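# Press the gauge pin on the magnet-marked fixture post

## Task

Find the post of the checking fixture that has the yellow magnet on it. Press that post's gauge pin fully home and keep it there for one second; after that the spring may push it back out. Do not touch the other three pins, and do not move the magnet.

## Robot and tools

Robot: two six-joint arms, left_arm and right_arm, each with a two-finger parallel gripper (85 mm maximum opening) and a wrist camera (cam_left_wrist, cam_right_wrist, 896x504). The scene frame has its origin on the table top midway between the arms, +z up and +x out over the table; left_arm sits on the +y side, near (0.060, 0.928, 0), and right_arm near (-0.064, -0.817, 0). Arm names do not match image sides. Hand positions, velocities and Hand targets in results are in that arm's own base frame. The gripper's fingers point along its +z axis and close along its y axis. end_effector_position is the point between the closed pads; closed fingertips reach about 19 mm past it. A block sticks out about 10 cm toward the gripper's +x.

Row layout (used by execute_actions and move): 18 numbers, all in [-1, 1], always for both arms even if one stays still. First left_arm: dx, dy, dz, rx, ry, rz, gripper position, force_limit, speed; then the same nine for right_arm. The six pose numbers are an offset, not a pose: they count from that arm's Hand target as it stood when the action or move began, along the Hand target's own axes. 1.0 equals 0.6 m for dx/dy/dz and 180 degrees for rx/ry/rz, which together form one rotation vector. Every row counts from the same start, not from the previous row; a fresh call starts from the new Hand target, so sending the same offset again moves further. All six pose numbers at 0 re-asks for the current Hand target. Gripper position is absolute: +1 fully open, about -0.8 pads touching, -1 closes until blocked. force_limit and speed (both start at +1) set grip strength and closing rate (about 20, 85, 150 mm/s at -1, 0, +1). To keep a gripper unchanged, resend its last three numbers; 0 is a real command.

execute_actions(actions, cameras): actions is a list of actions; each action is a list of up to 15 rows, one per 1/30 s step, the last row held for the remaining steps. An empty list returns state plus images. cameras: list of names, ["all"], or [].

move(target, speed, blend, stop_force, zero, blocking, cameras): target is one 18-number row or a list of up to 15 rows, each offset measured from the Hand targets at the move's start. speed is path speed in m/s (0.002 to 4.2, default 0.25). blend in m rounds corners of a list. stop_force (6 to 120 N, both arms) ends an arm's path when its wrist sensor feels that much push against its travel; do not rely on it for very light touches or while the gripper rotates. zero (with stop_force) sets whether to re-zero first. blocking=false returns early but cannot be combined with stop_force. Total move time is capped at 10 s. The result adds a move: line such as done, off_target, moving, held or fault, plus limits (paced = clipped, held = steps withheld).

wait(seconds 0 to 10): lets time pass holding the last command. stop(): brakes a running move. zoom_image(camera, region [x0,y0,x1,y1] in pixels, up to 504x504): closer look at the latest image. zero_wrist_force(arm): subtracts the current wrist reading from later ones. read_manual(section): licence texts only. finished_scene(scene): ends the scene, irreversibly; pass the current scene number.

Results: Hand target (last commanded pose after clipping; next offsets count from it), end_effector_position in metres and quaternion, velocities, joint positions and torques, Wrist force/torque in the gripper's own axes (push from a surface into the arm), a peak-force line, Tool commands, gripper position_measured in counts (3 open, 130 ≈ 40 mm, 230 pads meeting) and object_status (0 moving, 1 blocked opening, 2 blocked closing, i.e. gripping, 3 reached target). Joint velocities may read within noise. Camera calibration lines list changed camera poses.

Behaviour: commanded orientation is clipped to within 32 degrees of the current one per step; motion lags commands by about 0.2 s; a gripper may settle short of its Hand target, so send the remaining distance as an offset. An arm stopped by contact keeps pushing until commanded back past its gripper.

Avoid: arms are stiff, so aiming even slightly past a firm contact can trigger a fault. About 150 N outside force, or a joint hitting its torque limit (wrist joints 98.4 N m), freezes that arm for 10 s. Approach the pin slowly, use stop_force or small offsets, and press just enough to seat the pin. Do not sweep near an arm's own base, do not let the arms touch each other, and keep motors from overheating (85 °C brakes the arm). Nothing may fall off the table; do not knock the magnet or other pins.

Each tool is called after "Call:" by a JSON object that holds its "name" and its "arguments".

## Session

Call:
{"name": "execute_actions", "arguments": {"actions": []}}

Scene clock: 0.00 s.
left_arm: end_effector_position=(+1.6020, +0.5513, +0.3701) position_measured=3 object_status=3 end_effector_quat_wxyz=(-0.049, +0.940, +0.190, +0.279) | right_arm: end_effector_position=(+0.4481, +0.4679, +0.3319) position_measured=3 object_status=3 end_effector_quat_wxyz=(-0.272, +0.502, +0.649, +0.503)
Joint positions: left_arm=[0.193 -0.686 0.985 -2.439 -1.472 -3.319] | right_arm=[4.007 -1.969 -2.772 1.193 2.076 2.519]
Joint velocities: within noise
Joint torques (N m): no reading
Motor temperatures (°C): left_arm=[24 35 26 38 34 34] | right_arm=[28 35 36 37 34 38]
Wrist force (N): no reading
Wrist torque (N m): no reading
Wrist force, peak (N): no reading
Hand target: left_arm +1.6020, +0.5513, +0.3701; -0.049, +0.940, +0.190, +0.279 | right_arm +0.4481, +0.4679, +0.3319; -0.272, +0.502, +0.649, +0.503
Tool commands: left_gripper/position=+1.0 left_gripper/force_limit=+1.0 left_gripper/speed=+1.0 right_gripper/position=+1.0 right_gripper/force_limit=+1.0 right_gripper/speed=+1.0
camera_calibration:
cam_left_wrist: T_world_to_cam=[[0.359759, -0.933045, -0.000644322, -0.0546982], [-0.905937, -0.349141, -0.239538, 1.75183], [0.223274, 0.0867594, -0.970887, 0.0836019], [0, 0, 0, 1]] pos_world=[1.58806, 0.553346, 0.500761]
cam_right_wrist: T_world_to_cam=[[0.936397, -0.0141338, 0.350658, -0.517198], [0.256442, -0.654562, -0.711187, 0.443258], [0.239579, 0.755877, -0.609305, -0.132345], [0, 0, 0, 1]] pos_world=[0.40234, 0.382866, 0.41596]

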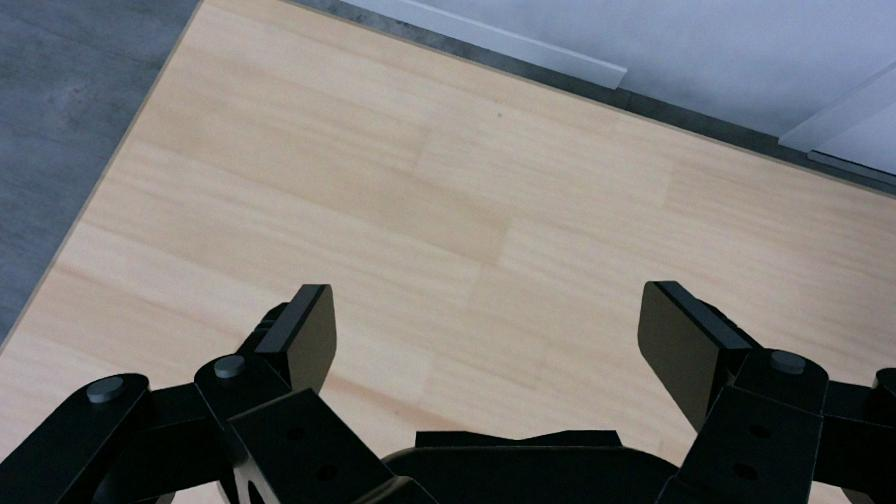

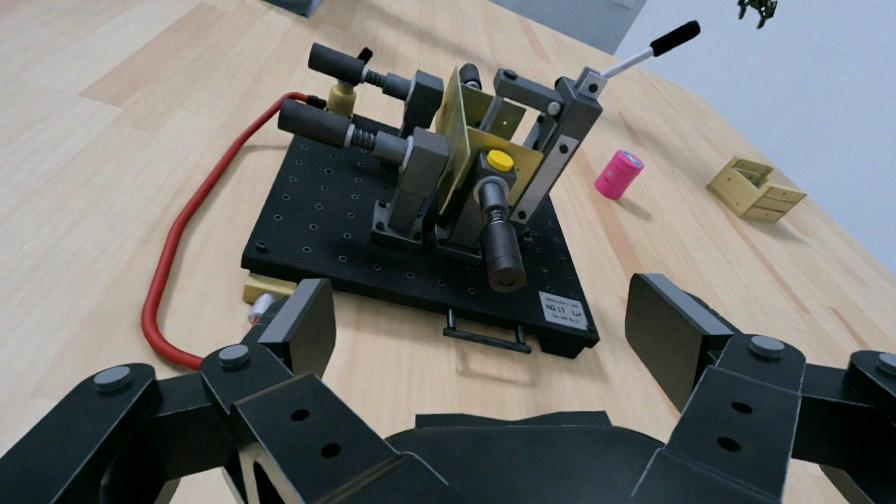

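Call:
{"name": "move", "arguments": {"target": [0,0,0,0,0,0,1,1,1,0.16,0.211,0.301,0.1166,-0.3704,0.0623,-1,1,1], "cameras": ["cam_right_wrist"], "speed": 0.4}}

Call:
{"name": "zoom_image", "arguments": {"camera": "cam_right_wrist", "region": [300, 0, 700, 330]}}

Scene clock: 4.87 s.
left_arm: end_effector_position=(+1.6020, +0.5513, +0.3701) position_measured=3 object_status=3 end_effector_quat_wxyz=(-0.049, +0.940, +0.190, +0.279) | right_arm: end_effector_position=(+0.5593, +0.6701, +0.3996) position_measured=234 object_status=3 end_effector_quat_wxyz=(+0.000, +0.696, +0.718, -0.001)
Joint positions: left_arm=[0.193 -0.686 0.985 -2.439 -1.472 -3.319] | right_arm=[4.249 -1.637 -2.021 -1.055 1.571 2.648]
Joint torques (N m): left_arm=[2.9 -276.78 -101.3 -11.57 0.93 -0.92] | right_arm=[18.2 72.29 112.67 5.97 -3.78 5.23]
Wrist force (N): left_arm=[0.1 0.0 -0.1] | right_arm=[-0.8 2.3 0.2]
Wrist torque (N m): left_arm=[-0.01 -0.02 0.00] | right_arm=[1.09 0.36 -0.88]
Wrist force, peak (N): left_arm=[0.6 -0.5 -0.3] | right_arm=[1.4 3.1 -0.4]
Hand target: left_arm +1.6020, +0.5513, +0.3701; -0.049, +0.940, +0.190, +0.279 | right_arm +0.5593, +0.6702, +0.3996; +0.000, +0.696, +0.718, -0.001
Off the commanded pose: left_arm 0.000 m, 0 deg | right_arm 0.000 m, 0 deg.
move: done
camera_calibration:
cam_right_wrist: T_world_to_cam=[[0.999965, -0.000190377, -0.00837259, -0.543604], [0.00250685, -0.947097, 0.320937, 0.520858], [-0.00799076, -0.320946, -0.947064, 0.724519], [0, 0, 0, 1]] pos_world=[0.548069, 0.725732, 0.514451]
Images, in order (width x height): cam_right_wrist 896x504.

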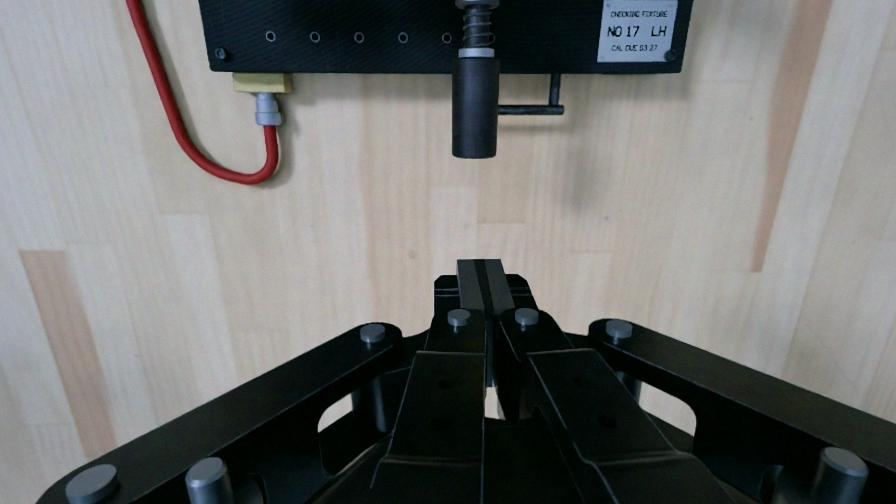

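Scaled by 1.260 from the camera's 896x504 image, which has a finer 1280x720 frame.

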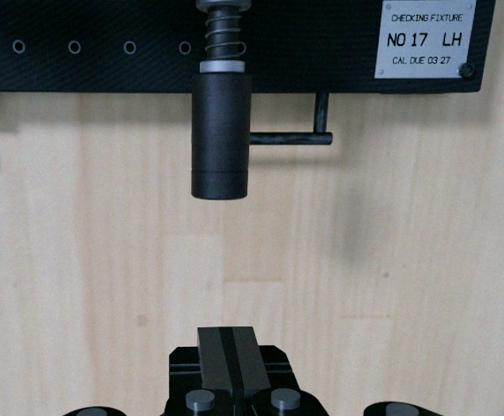

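Call:
{"name": "move", "arguments": {"target": [0,0,0,0,0,0,1,1,1,-0.0505,0.0147,0.3877,0,0,0.0097,-1,1,1], "cameras": ["cam_right_wrist"], "speed": 0.25}}

Call:
{"name": "zoom_image", "arguments": {"camera": "cam_right_wrist", "region": [300, 0, 700, 330]}}

Scene clock: 7.17 s.
left_arm: end_effector_position=(+1.6020, +0.5513, +0.3701) position_measured=3 object_status=3 end_effector_quat_wxyz=(-0.049, +0.940, +0.190, +0.279) | right_arm: end_effector_position=(+0.5688, +0.6400, +0.1672) position_measured=234 object_status=3 end_effector_quat_wxyz=(+0.000, +0.707, +0.707, -0.001)
Joint positions: left_arm=[0.193 -0.686 0.985 -2.439 -1.472 -3.319] | right_arm=[4.223 -1.824 -2.209 -0.681 1.571 2.652]
Joint torques (N m): left_arm=[2.04 -273.45 -104.68 -11.58 1 -1.31] | right_arm=[-16.9 92.77 54.61 15.01 -3.87 0.25]
Wrist force (N): left_arm=[0.4 -0.3 -0.4] | right_arm=[-1.5 2.3 0.3]
Wrist torque (N m): left_arm=[-0.04 -0.07 0.00] | right_arm=[1.40 0.53 -0.80]
Wrist force, peak (N): left_arm=[0.6 -0.2 -0.3] | right_arm=[-2.4 2.8 3.3]
Hand target: left_arm +1.6020, +0.5513, +0.3701; -0.049, +0.940, +0.190, +0.279 | right_arm +0.5688, +0.6399, +0.1670; +0.000, +0.707, +0.707, -0.001
Off the commanded pose: left_arm 0.000 m, 0 deg | right_arm 0.000 m, 0 deg.
move: done
camera_calibration:
cam_right_wrist: T_world_to_cam=[[0.999494, -0.0306781, -0.00845787, -0.53523], [-0.0263419, -0.946717, 0.320989, 0.583029], [-0.0178545, -0.320603, -0.947045, 0.500213], [0, 0, 0, 1]] pos_world=[0.559248, 0.695913, 0.282051]
Images, in order (width x height): cam_right_wrist 896x504.

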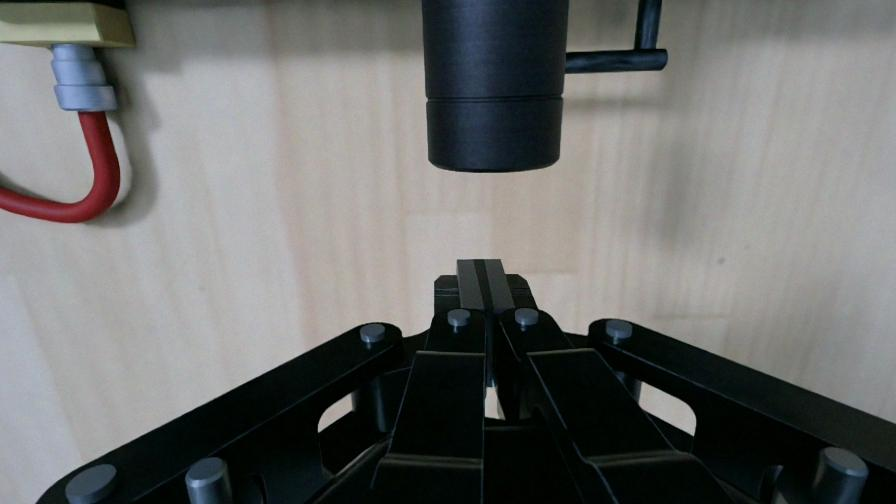

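Scaled by 1.260 from the camera's 896x504 image, which has a finer 1280x720 frame.

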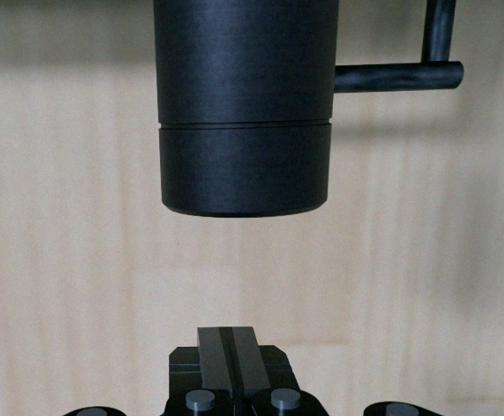

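Call:
{"name": "move", "arguments": {"target": [[0,0,0,0,0,0,1,1,1,0.0333,0.0038,0,0,0,0,-1,1,1],[0,0,0,0,0,0,1,1,1,0.0683,0.0038,0,0,0,0,-1,1,1],[0,0,0,0,0,0,1,1,1,0.1,0.0038,0,0,0,0,-1,1,1]], "cameras": ["cam_right_wrist"], "speed": [0.06, 0.03, 0.006], "stop_force": 50}}

Call:
{"name": "wait", "arguments": {"seconds": 1.2}}

Scene clock: 11.10 s.
left_arm: end_effector_position=(+1.6020, +0.5513, +0.3701) position_measured=3 object_status=3 end_effector_quat_wxyz=(-0.049, +0.940, +0.190, +0.279) | right_arm: end_effector_position=(+0.5711, +0.6908, +0.1669) position_measured=234 object_status=3 end_effector_quat_wxyz=(+0.000, +0.707, +0.707, -0.001)
Joint positions: left_arm=[0.193 -0.686 0.985 -2.439 -1.472 -3.319] | right_arm=[4.248 -1.861 -2.154 -0.699 1.571 2.677]
Joint torques (N m): left_arm=[0.02 -275.22 -103.73 -11.72 1.18 -0.49] | right_arm=[17.57 146.14 92.97 28.33 5.17 -6.21]
Wrist force (N): left_arm=[0.5 0.0 -0.1] | right_arm=[-53.6 7.5 -8.5]
Wrist torque (N m): left_arm=[0.00 -0.09 0.00] | right_arm=[1.43 1.02 -0.97]
Wrist force, peak (N): left_arm=[0.6 -0.3 -0.3] | right_arm=[-63.7 2.9 -14.2]
Hand target: left_arm +1.6020, +0.5513, +0.3701; -0.049, +0.940, +0.190, +0.279 | right_arm +0.5711, +0.6908, +0.1669; +0.000, +0.707, +0.707, -0.001 (not the last commanded pose)
Off the commanded pose: left_arm 0.000 m, 0 deg | right_arm 0.009 m, 0 deg.
move: contact (right_arm); path passed 2 of 3 targets
camera_calibration:
cam_right_wrist: T_world_to_cam=[[0.999492, -0.0307139, -0.0085449, -0.53592], [-0.0263439, -0.946644, 0.321201, 0.631166], [-0.0179543, -0.320813, -0.946972, 0.516449], [0, 0, 0, 1]] pos_world=[0.561547, 0.746713, 0.281752]
Images, in order (width x height): cam_right_wrist 896x504.

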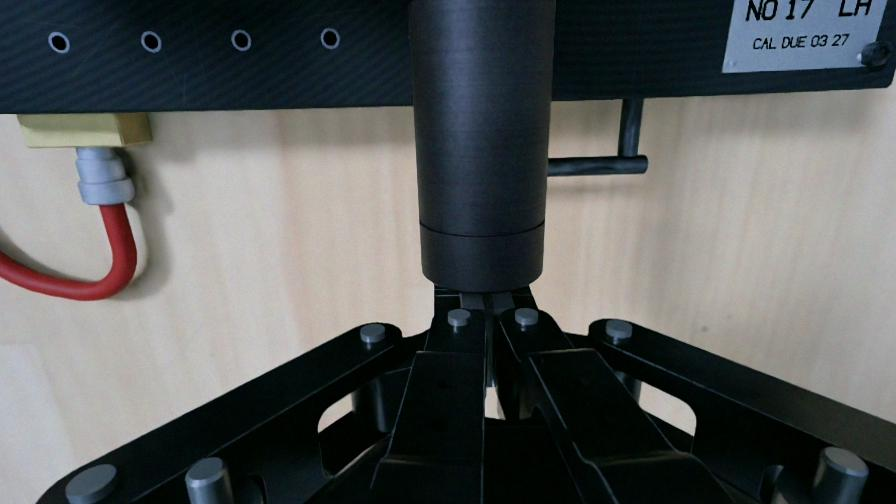

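Scene clock: 12.30 s.
left_arm: end_effector_position=(+1.6020, +0.5513, +0.3701) position_measured=3 object_status=3 end_effector_quat_wxyz=(-0.049, +0.940, +0.190, +0.279) | right_arm: end_effector_position=(+0.5711, +0.6908, +0.1669) position_measured=234 object_status=3 end_effector_quat_wxyz=(+0.000, +0.707, +0.707, -0.001)
Joint positions: left_arm=[0.193 -0.686 0.985 -2.439 -1.472 -3.319] | right_arm=[4.248 -1.861 -2.154 -0.699 1.571 2.677]
Joint torques (N m): left_arm=[0.34 -271.94 -101.84 -11.31 1.26 -1.81] | right_arm=[12.33 148.12 93.35 25.99 8.94 -6.43]
Wrist force (N): left_arm=[0.4 -0.1 -0.2] | right_arm=[-46.9 7.6 -0.4]
Wrist torque (N m): left_arm=[-0.03 -0.07 -0.01] | right_arm=[1.36 0.91 -0.94]
Wrist force, peak (N): left_arm=[0.3 -0.5 -0.2] | right_arm=[-53.4 7.5 -8.2]
Hand target: left_arm +1.6020, +0.5513, +0.3701; -0.049, +0.940, +0.190, +0.279 | right_arm +0.5711, +0.6908, +0.1669; +0.000, +0.707, +0.707, -0.001 (not the last commanded pose)
Tool commands: left_gripper/position=+1.0 left_gripper/force_limit=+1.0 left_gripper/speed=+1.0 right_gripper/position=-1.0 right_gripper/force_limit=+1.0 right_gripper/speed=+1.0
Off the commanded pose: left_arm 0.000 m, 0 deg | right_arm 0.009 m, 0 deg.
wait: 1.20 s; at rest by 0.17 s

Call:
{"name": "move", "arguments": {"target": [0,0,0,0,0,0,1,1,1,-0.075,0,0,0,0,0,-1,1,1], "cameras": ["cam_right_wrist"], "speed": 0.1}}

Scene clock: 13.33 s.
left_arm: end_effector_position=(+1.6020, +0.5513, +0.3701) position_measured=3 object_status=3 end_effector_quat_wxyz=(-0.049, +0.940, +0.190, +0.279) | right_arm: end_effector_position=(+0.5711, +0.6459, +0.1670) position_measured=234 object_status=3 end_effector_quat_wxyz=(+0.000, +0.707, +0.707, -0.001)
Joint positions: left_arm=[0.193 -0.686 0.985 -2.439 -1.472 -3.319] | right_arm=[4.224 -1.829 -2.201 -0.683 1.571 2.653]
Joint torques (N m): left_arm=[-2.07 -275.03 -98.68 -11.2 1.52 -1.21] | right_arm=[-21.31 136.33 57.86 16.79 -3.09 -7.29]
Wrist force (N): left_arm=[0.0 -0.1 -0.1] | right_arm=[0.0 2.1 1.7]
Wrist torque (N m): left_arm=[-0.02 0.00 0.00] | right_arm=[1.35 0.25 -0.39]
Wrist force, peak (N): left_arm=[0.6 -0.1 0.2] | right_arm=[-46.9 7.5 -0.7]
Hand target: left_arm +1.6020, +0.5513, +0.3701; -0.049, +0.940, +0.190, +0.279 | right_arm +0.5711, +0.6458, +0.1670; +0.000, +0.707, +0.707, -0.001
Off the commanded pose: left_arm 0.000 m, 0 deg | right_arm 0.000 m, 0 deg.
move: done
camera_calibration:
cam_right_wrist: T_world_to_cam=[[0.999492, -0.0307139, -0.0085449, -0.537296], [-0.0263439, -0.946644, 0.321201, 0.588756], [-0.0179543, -0.320813, -0.946972, 0.502077], [0, 0, 0, 1]] pos_world=[0.561547, 0.701913, 0.281752]
Images, in order (width x height): cam_right_wrist 896x504.

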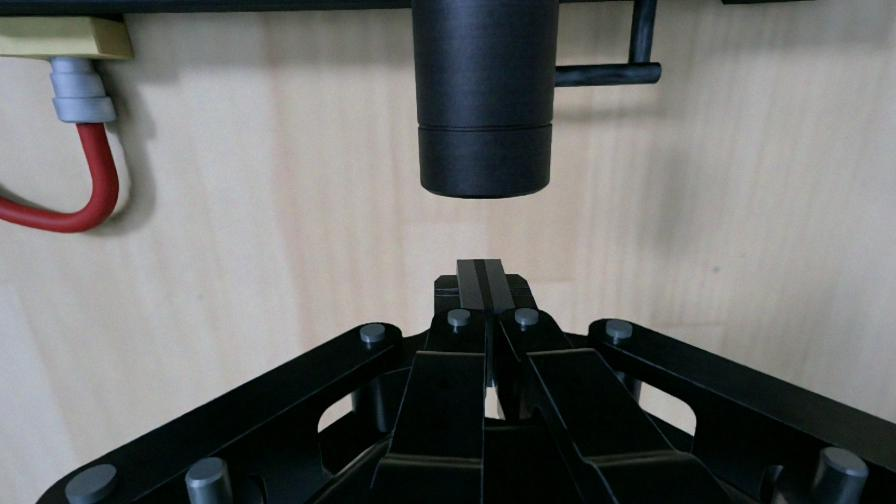

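Call:
{"name": "finished_scene", "arguments": {"scene": 2}}

The scene is finished: the task was done.


## Next scene

The same job, from a new start.

Call:
{"name": "execute_actions", "arguments": {"actions": []}}

Scene clock: 0.00 s.
left_arm: end_effector_position=(+0.3071, -0.4220, +0.1602) position_measured=3 object_status=3 end_effector_quat_wxyz=(+0.066, +0.956, -0.074, +0.275) | right_arm: end_effector_position=(+0.4900, -0.3027, +0.2369) position_measured=3 object_status=3 end_effector_quat_wxyz=(+0.548, -0.467, -0.511, -0.471)
Joint positions: left_arm=[-1.763 -1.739 2.857 -2.766 -1.003 1.555] | right_arm=[2.511 -2.074 -2.06 -2.212 2.389 -0.015]
Joint velocities: within noise
Joint torques (N m): no reading
Motor temperatures (°C): left_arm=[24 35 26 38 34 33] | right_arm=[28 35 35 36 33 38]
Wrist force (N): no reading
Wrist torque (N m): no reading
Wrist force, peak (N): no reading
Hand target: left_arm +0.3071, -0.4220, +0.1602; +0.066, +0.956, -0.074, +0.275 | right_arm +0.4900, -0.3027, +0.2369; +0.548, -0.467, -0.511, -0.471
Tool commands: left_gripper/position=+1.0 left_gripper/force_limit=+1.0 left_gripper/speed=+1.0 right_gripper/position=+1.0 right_gripper/force_limit=+1.0 right_gripper/speed=+1.0
camera_calibration:
cam_left_wrist: T_world_to_cam=[[-0.204299, -0.976285, 0.0716159, -0.353754], [-0.955218, 0.182823, -0.232669, 0.427195], [0.214058, -0.115943, -0.969916, 0.170568], [0, 0, 0, 1]] pos_world=[0.299281, -0.40369, 0.290166]
cam_right_wrist: T_world_to_cam=[[0.98966, 0.130322, -0.059914, -0.419077], [-0.0206188, -0.284112, -0.958569, 0.167032], [-0.141945, 0.949893, -0.278487, 0.549542], [0, 0, 0, 1]] pos_world=[0.496192, -0.419935, 0.288044]

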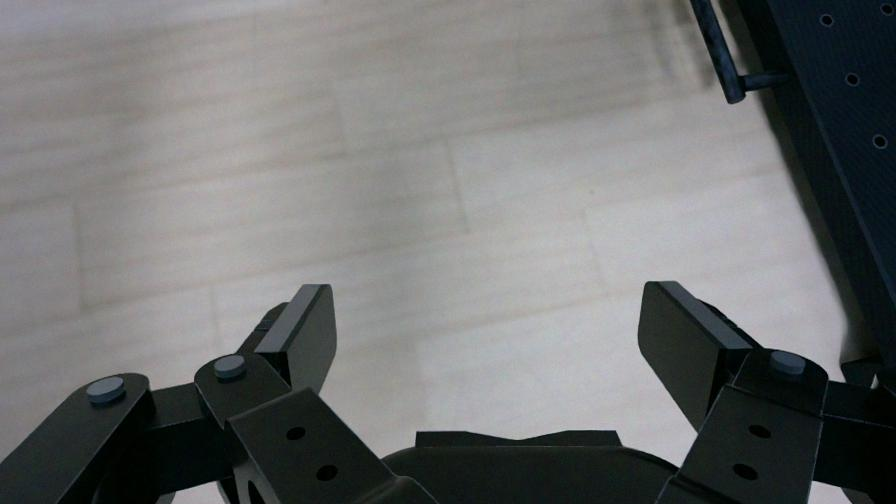

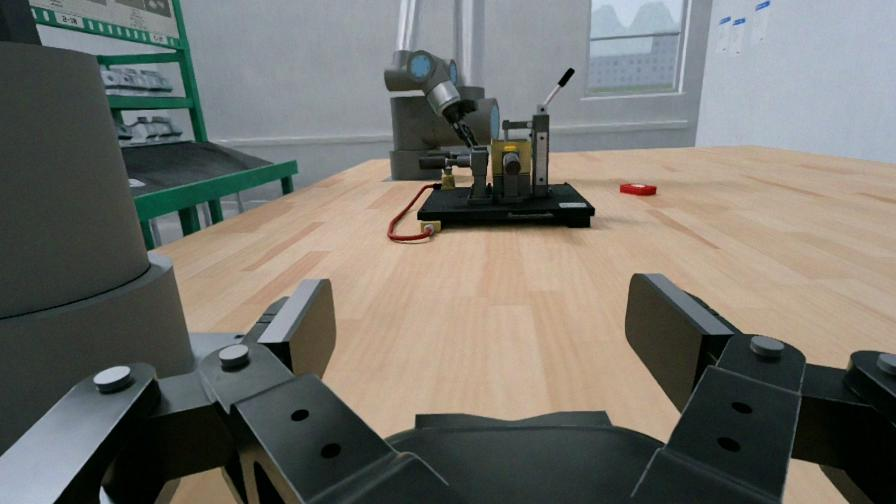

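Call:
{"name": "zoom_image", "arguments": {"camera": "cam_right_wrist", "region": [380, 40, 640, 260]}}

Scaled by 1.938 from the camera's 896x504 image, which has a finer 1280x720 frame.

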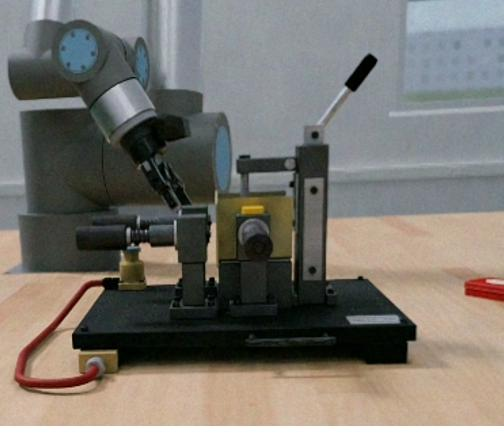

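Call:
{"name": "move", "arguments": {"target": [0,0,0,0,0,0,1,1,1,0.236,0.192,0.975,-0.0386,-0.513,0.0221,-1,1,1], "cameras": [], "speed": 0.5}}

Call:
{"name": "move", "arguments": {"target": [0,0,0,0,0,0,1,1,1,0.633,-0.062,0,0,0,0,-1,1,1], "cameras": ["cam_right_wrist"], "speed": 0.4}}

Call:
{"name": "zoom_image", "arguments": {"camera": "cam_right_wrist", "region": [300, 0, 700, 330]}}

Scene clock: 5.37 s.
left_arm: end_effector_position=(+0.3071, -0.4220, +0.1602) position_measured=3 object_status=3 end_effector_quat_wxyz=(+0.066, +0.956, -0.074, +0.275) | right_arm: end_effector_position=(+0.5389, +0.2860, +0.3998) position_measured=234 object_status=3 end_effector_quat_wxyz=(+0.001, +0.707, +0.707, -0.001)
Joint positions: left_arm=[-1.763 -1.739 2.857 -2.766 -1.003 1.555] | right_arm=[3.966 -1.297 -2.314 -1.103 1.569 2.395]
Joint torques (N m): left_arm=[0.51 -11.83 -55.75 -10.34 3.04 -1.22] | right_arm=[13.2 -2.61 110.05 3.72 -2.61 5.26]
Wrist force (N): left_arm=[0.1 -0.1 -0.2] | right_arm=[-1.2 4.0 1.4]
Wrist torque (N m): left_arm=[-0.02 -0.01 0.00] | right_arm=[1.55 0.31 -0.74]
Wrist force, peak (N): left_arm=[0.3 0.3 -0.4] | right_arm=[5.1 3.3 1.0]
Hand target: left_arm +0.3071, -0.4220, +0.1602; +0.066, +0.956, -0.074, +0.275 | right_arm +0.5389, +0.2860, +0.3998; +0.001, +0.707, +0.707, -0.001
Off the commanded pose: left_arm 0.000 m, 0 deg | right_arm 0.000 m, 0 deg.
move: done
No camera images: "cameras" was empty.

Scene clock: 6.97 s.
left_arm: end_effector_position=(+0.3071, -0.4220, +0.1602) position_measured=3 object_status=3 end_effector_quat_wxyz=(+0.066, +0.956, -0.074, +0.275) | right_arm: end_effector_position=(+0.5014, +0.6656, +0.3990) position_measured=234 object_status=3 end_effector_quat_wxyz=(+0.001, +0.707, +0.707, -0.001)
Joint positions: left_arm=[-1.763 -1.739 2.857 -2.766 -1.003 1.555] | right_arm=[4.311 -1.591 -2.07 -1.053 1.57 2.739]
Joint torques (N m): left_arm=[1.12 -11.37 -57.58 -10.88 3.46 -1.17] | right_arm=[25.57 54.78 112.29 5.37 -3.67 6.97]
Wrist force (N): left_arm=[-0.3 0.0 -0.1] | right_arm=[-1.1 2.1 2.0]
Wrist torque (N m): left_arm=[-0.01 0.04 0.00] | right_arm=[1.29 0.17 -0.72]
Wrist force, peak (N): left_arm=[0.4 0.1 -0.4] | right_arm=[-5.3 3.7 1.4]
Hand target: left_arm +0.3071, -0.4220, +0.1602; +0.066, +0.956, -0.074, +0.275 | right_arm +0.5014, +0.6658, +0.3989; +0.001, +0.707, +0.707, -0.001
Off the commanded pose: left_arm 0.000 m, 0 deg | right_arm 0.000 m, 0 deg.
move: done
camera_calibration:
cam_right_wrist: T_world_to_cam=[[0.999539, -0.0294664, -0.00736609, -0.46638], [-0.0255218, -0.946299, 0.322285, 0.529865], [-0.0164671, -0.321948, -0.946614, 0.726653], [0, 0, 0, 1]] pos_world=[0.491654, 0.721613, 0.513658]
Images, in order (width x height): cam_right_wrist 896x504.

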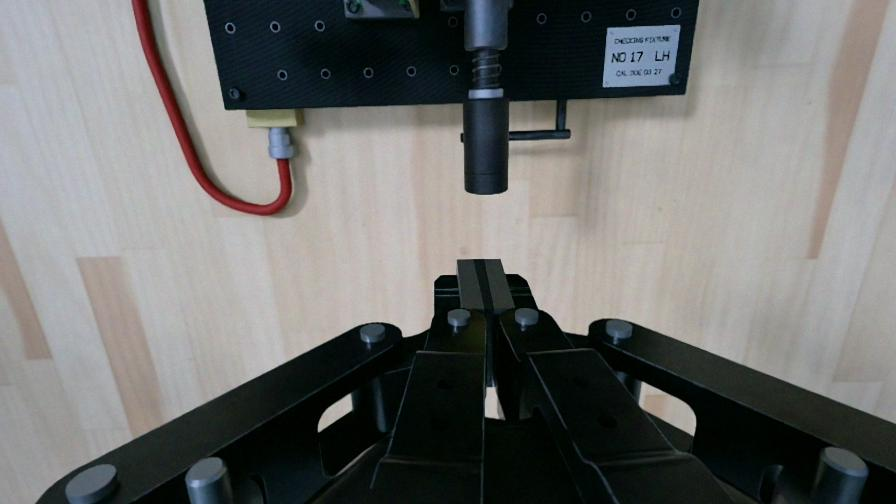

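Scaled by 1.260 from the camera's 896x504 image, which has a finer 1280x720 frame.

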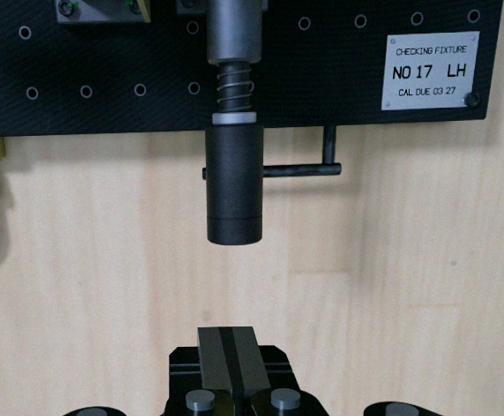

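Call:
{"name": "move", "arguments": {"target": [[0,0,0,0,0,0,1,1,1,-0.081,0.0353,0.13,0,0,-0.0026,-1,1,1],[0,0,0,0,0,0,1,1,1,-0.081,0.0353,0.3865,0,0,-0.0026,-1,1,1]], "cameras": ["cam_right_wrist"], "speed": 0.25, "blend": 0.03}}

Call:
{"name": "zoom_image", "arguments": {"camera": "cam_right_wrist", "region": [300, 0, 700, 330]}}

Scene clock: 8.87 s.
left_arm: end_effector_position=(+0.3071, -0.4220, +0.1602) position_measured=3 object_status=3 end_effector_quat_wxyz=(+0.066, +0.956, -0.074, +0.275) | right_arm: end_effector_position=(+0.5227, +0.6167, +0.1673) position_measured=234 object_status=3 end_effector_quat_wxyz=(+0.001, +0.704, +0.710, -0.001)
Joint positions: left_arm=[-1.763 -1.739 2.857 -2.766 -1.003 1.555] | right_arm=[4.261 -1.778 -2.274 -0.662 1.57 2.681]
Joint torques (N m): left_arm=[1.01 -15.94 -53.65 -9.96 3.32 -1.13] | right_arm=[-21.42 88.03 55.81 16.81 4.74 -7.37]
Wrist force (N): left_arm=[-0.1 -0.3 0.1] | right_arm=[-0.9 2.1 1.9]
Wrist torque (N m): left_arm=[-0.06 0.03 0.00] | right_arm=[1.48 0.13 -0.27]
Wrist force, peak (N): left_arm=[0.1 0.0 -0.4] | right_arm=[-0.5 2.3 4.9]
Hand target: left_arm +0.3071, -0.4220, +0.1602; +0.066, +0.956, -0.074, +0.275 | right_arm +0.5227, +0.6167, +0.1672; +0.001, +0.704, +0.710, -0.001
Off the commanded pose: left_arm 0.000 m, 0 deg | right_arm 0.000 m, 0 deg.
move: done
camera_calibration:
cam_right_wrist: T_world_to_cam=[[0.999747, -0.0212762, -0.00731998, -0.495979], [-0.0177818, -0.946454, 0.322349, 0.554888], [-0.0137864, -0.322137, -0.946593, 0.490766], [0, 0, 0, 1]] pos_world=[0.512486, 0.672717, 0.282058]
Images, in order (width x height): cam_right_wrist 896x504.

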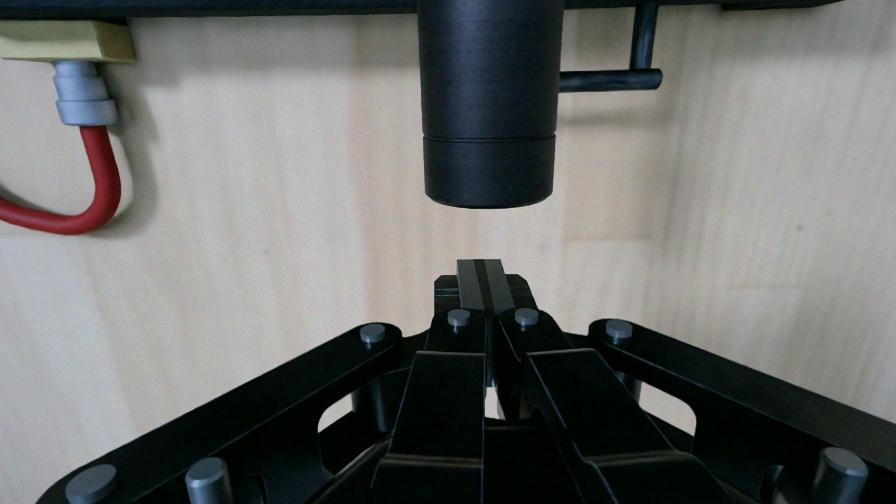

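Scaled by 1.260 from the camera's 896x504 image, which has a finer 1280x720 frame.

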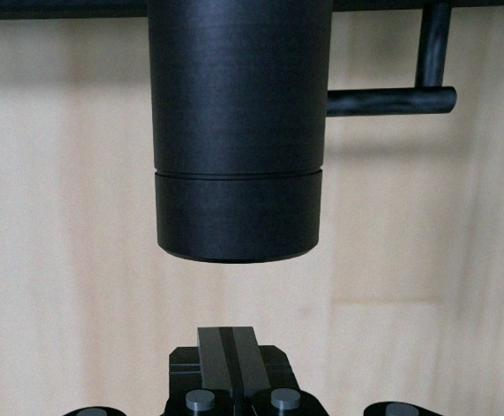

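Call:
{"name": "move", "arguments": {"target": [[0,0,0,0,0,0,1,1,1,0.02,0.0015,0,0,0,0,-1,1,1],[0,0,0,0,0,0,1,1,1,0.058,0.0015,0,0,0,0,-1,1,1],[0,0,0,0,0,0,1,1,1,0.09,0.0015,0,0,0,0,-1,1,1]], "cameras": ["cam_right_wrist"], "speed": [0.06, 0.03, 0.006], "stop_force": 50}}

Call:
{"name": "wait", "arguments": {"seconds": 1.2}}

Scene clock: 12.17 s.
left_arm: end_effector_position=(+0.3071, -0.4220, +0.1602) position_measured=3 object_status=3 end_effector_quat_wxyz=(+0.066, +0.956, -0.074, +0.275) | right_arm: end_effector_position=(+0.5231, +0.6589, +0.1670) position_measured=234 object_status=3 end_effector_quat_wxyz=(+0.001, +0.704, +0.710, -0.001)
Joint positions: left_arm=[-1.763 -1.739 2.857 -2.766 -1.003 1.555] | right_arm=[4.283 -1.81 -2.23 -0.675 1.57 2.703]
Joint torques (N m): left_arm=[-3.27 -11.98 -54.59 -9.56 3.04 -1] | right_arm=[15.47 127.99 91.39 28.52 5.65 -5.81]
Wrist force (N): left_arm=[-0.2 -0.1 0.0] | right_arm=[-51.7 9.2 -4.8]
Wrist torque (N m): left_arm=[-0.02 0.05 0.00] | right_arm=[1.72 0.81 -0.77]
Wrist force, peak (N): left_arm=[0.5 0.1 -0.3] | right_arm=[-63.5 3.8 -12.5]
Hand target: left_arm +0.3071, -0.4220, +0.1602; +0.066, +0.956, -0.074, +0.275 | right_arm +0.5232, +0.6589, +0.1670; +0.001, +0.704, +0.710, -0.001 (not the last commanded pose)
Off the commanded pose: left_arm 0.000 m, 0 deg | right_arm 0.012 m, 0 deg.
move: contact (right_arm); path passed 2 of 3 targets
camera_calibration:
cam_right_wrist: T_world_to_cam=[[0.999744, -0.0213453, -0.00750318, -0.495481], [-0.0177851, -0.946381, 0.322562, 0.594855], [-0.013986, -0.322346, -0.946519, 0.50422], [0, 0, 0, 1]] pos_world=[0.512986, 0.714917, 0.281659]
Images, in order (width x height): cam_right_wrist 896x504.

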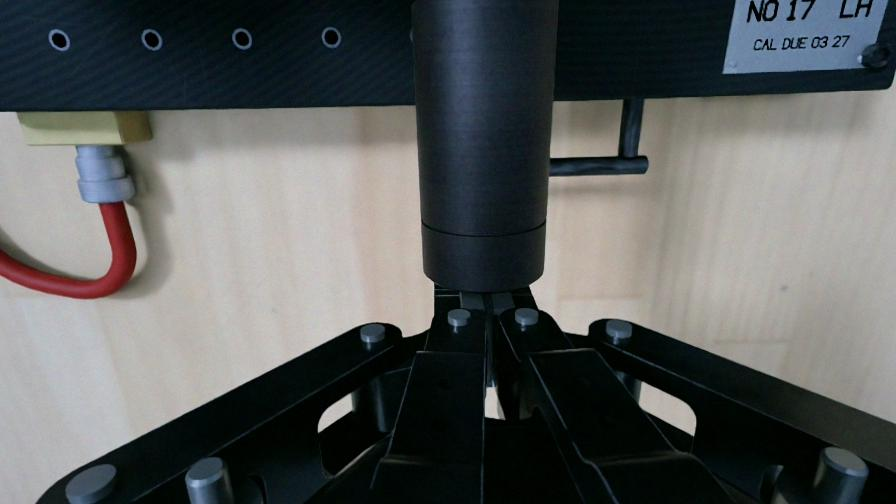

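Scene clock: 13.37 s.
left_arm: end_effector_position=(+0.3071, -0.4220, +0.1602) position_measured=3 object_status=3 end_effector_quat_wxyz=(+0.066, +0.956, -0.074, +0.275) | right_arm: end_effector_position=(+0.5232, +0.6589, +0.1670) position_measured=234 object_status=3 end_effector_quat_wxyz=(+0.001, +0.704, +0.710, -0.001)
Joint positions: left_arm=[-1.763 -1.739 2.857 -2.766 -1.003 1.555] | right_arm=[4.283 -1.81 -2.23 -0.675 1.57 2.703]
Joint torques (N m): left_arm=[-2.92 -15.16 -54.59 -10.27 3.49 -1.25] | right_arm=[8.31 136.43 90.98 25.9 5.8 -7.51]
Wrist force (N): left_arm=[0.1 0.0 0.2] | right_arm=[-45.0 8.2 3.6]
Wrist torque (N m): left_arm=[0.00 -0.02 0.00] | right_arm=[1.62 0.64 -0.75]
Wrist force, peak (N): left_arm=[0.2 -0.1 -0.5] | right_arm=[-50.9 9.2 -3.4]
Hand target: left_arm +0.3071, -0.4220, +0.1602; +0.066, +0.956, -0.074, +0.275 | right_arm +0.5232, +0.6589, +0.1670; +0.001, +0.704, +0.710, -0.001 (not the last commanded pose)
Tool commands: left_gripper/position=+1.0 left_gripper/force_limit=+1.0 left_gripper/speed=+1.0 right_gripper/position=-1.0 right_gripper/force_limit=+1.0 right_gripper/speed=+1.0
Off the commanded pose: left_arm 0.000 m, 0 deg | right_arm 0.012 m, 0 deg.
wait: 1.20 s; at rest by 0.17 s

Same travel as predicted and a hard stop. Retreat and finish.

Call:
{"name": "move", "arguments": {"target": [0,0,0,0,0,0,1,1,1,-0.075,0,0,0,0,0,-1,1,1], "cameras": [], "speed": 0.1}}

Call:
{"name": "finished_scene", "arguments": {"scene": 3}}

Scene clock: 14.40 s.
left_arm: end_effector_position=(+0.3071, -0.4220, +0.1602) position_measured=3 object_status=3 end_effector_quat_wxyz=(+0.066, +0.956, -0.074, +0.275) | right_arm: end_effector_position=(+0.5236, +0.6141, +0.1671) position_measured=234 object_status=3 end_effector_quat_wxyz=(+0.001, +0.704, +0.710, -0.001)
Joint positions: left_arm=[-1.763 -1.739 2.857 -2.766 -1.003 1.555] | right_arm=[4.259 -1.777 -2.276 -0.662 1.57 2.679]
Joint torques (N m): left_arm=[-0.92 -17.3 -55.42 -10.29 3.26 -0.76] | right_arm=[-26.96 128.37 58.9 15.38 -1.54 -7.04]
Wrist force (N): left_arm=[-0.1 0.0 -0.2] | right_arm=[-1.5 1.8 1.7]
Wrist torque (N m): left_arm=[0.00 0.02 0.00] | right_arm=[1.42 0.22 -0.28]
Wrist force, peak (N): left_arm=[0.3 0.3 0.0] | right_arm=[-45.0 8.6 3.1]
Hand target: left_arm +0.3071, -0.4220, +0.1602; +0.066, +0.956, -0.074, +0.275 | right_arm +0.5236, +0.6139, +0.1671; +0.001, +0.704, +0.710, -0.001
Off the commanded pose: left_arm 0.000 m, 0 deg | right_arm 0.000 m, 0 deg.
move: done
No camera images: "cameras" was empty.

The scene is finished: the task was done.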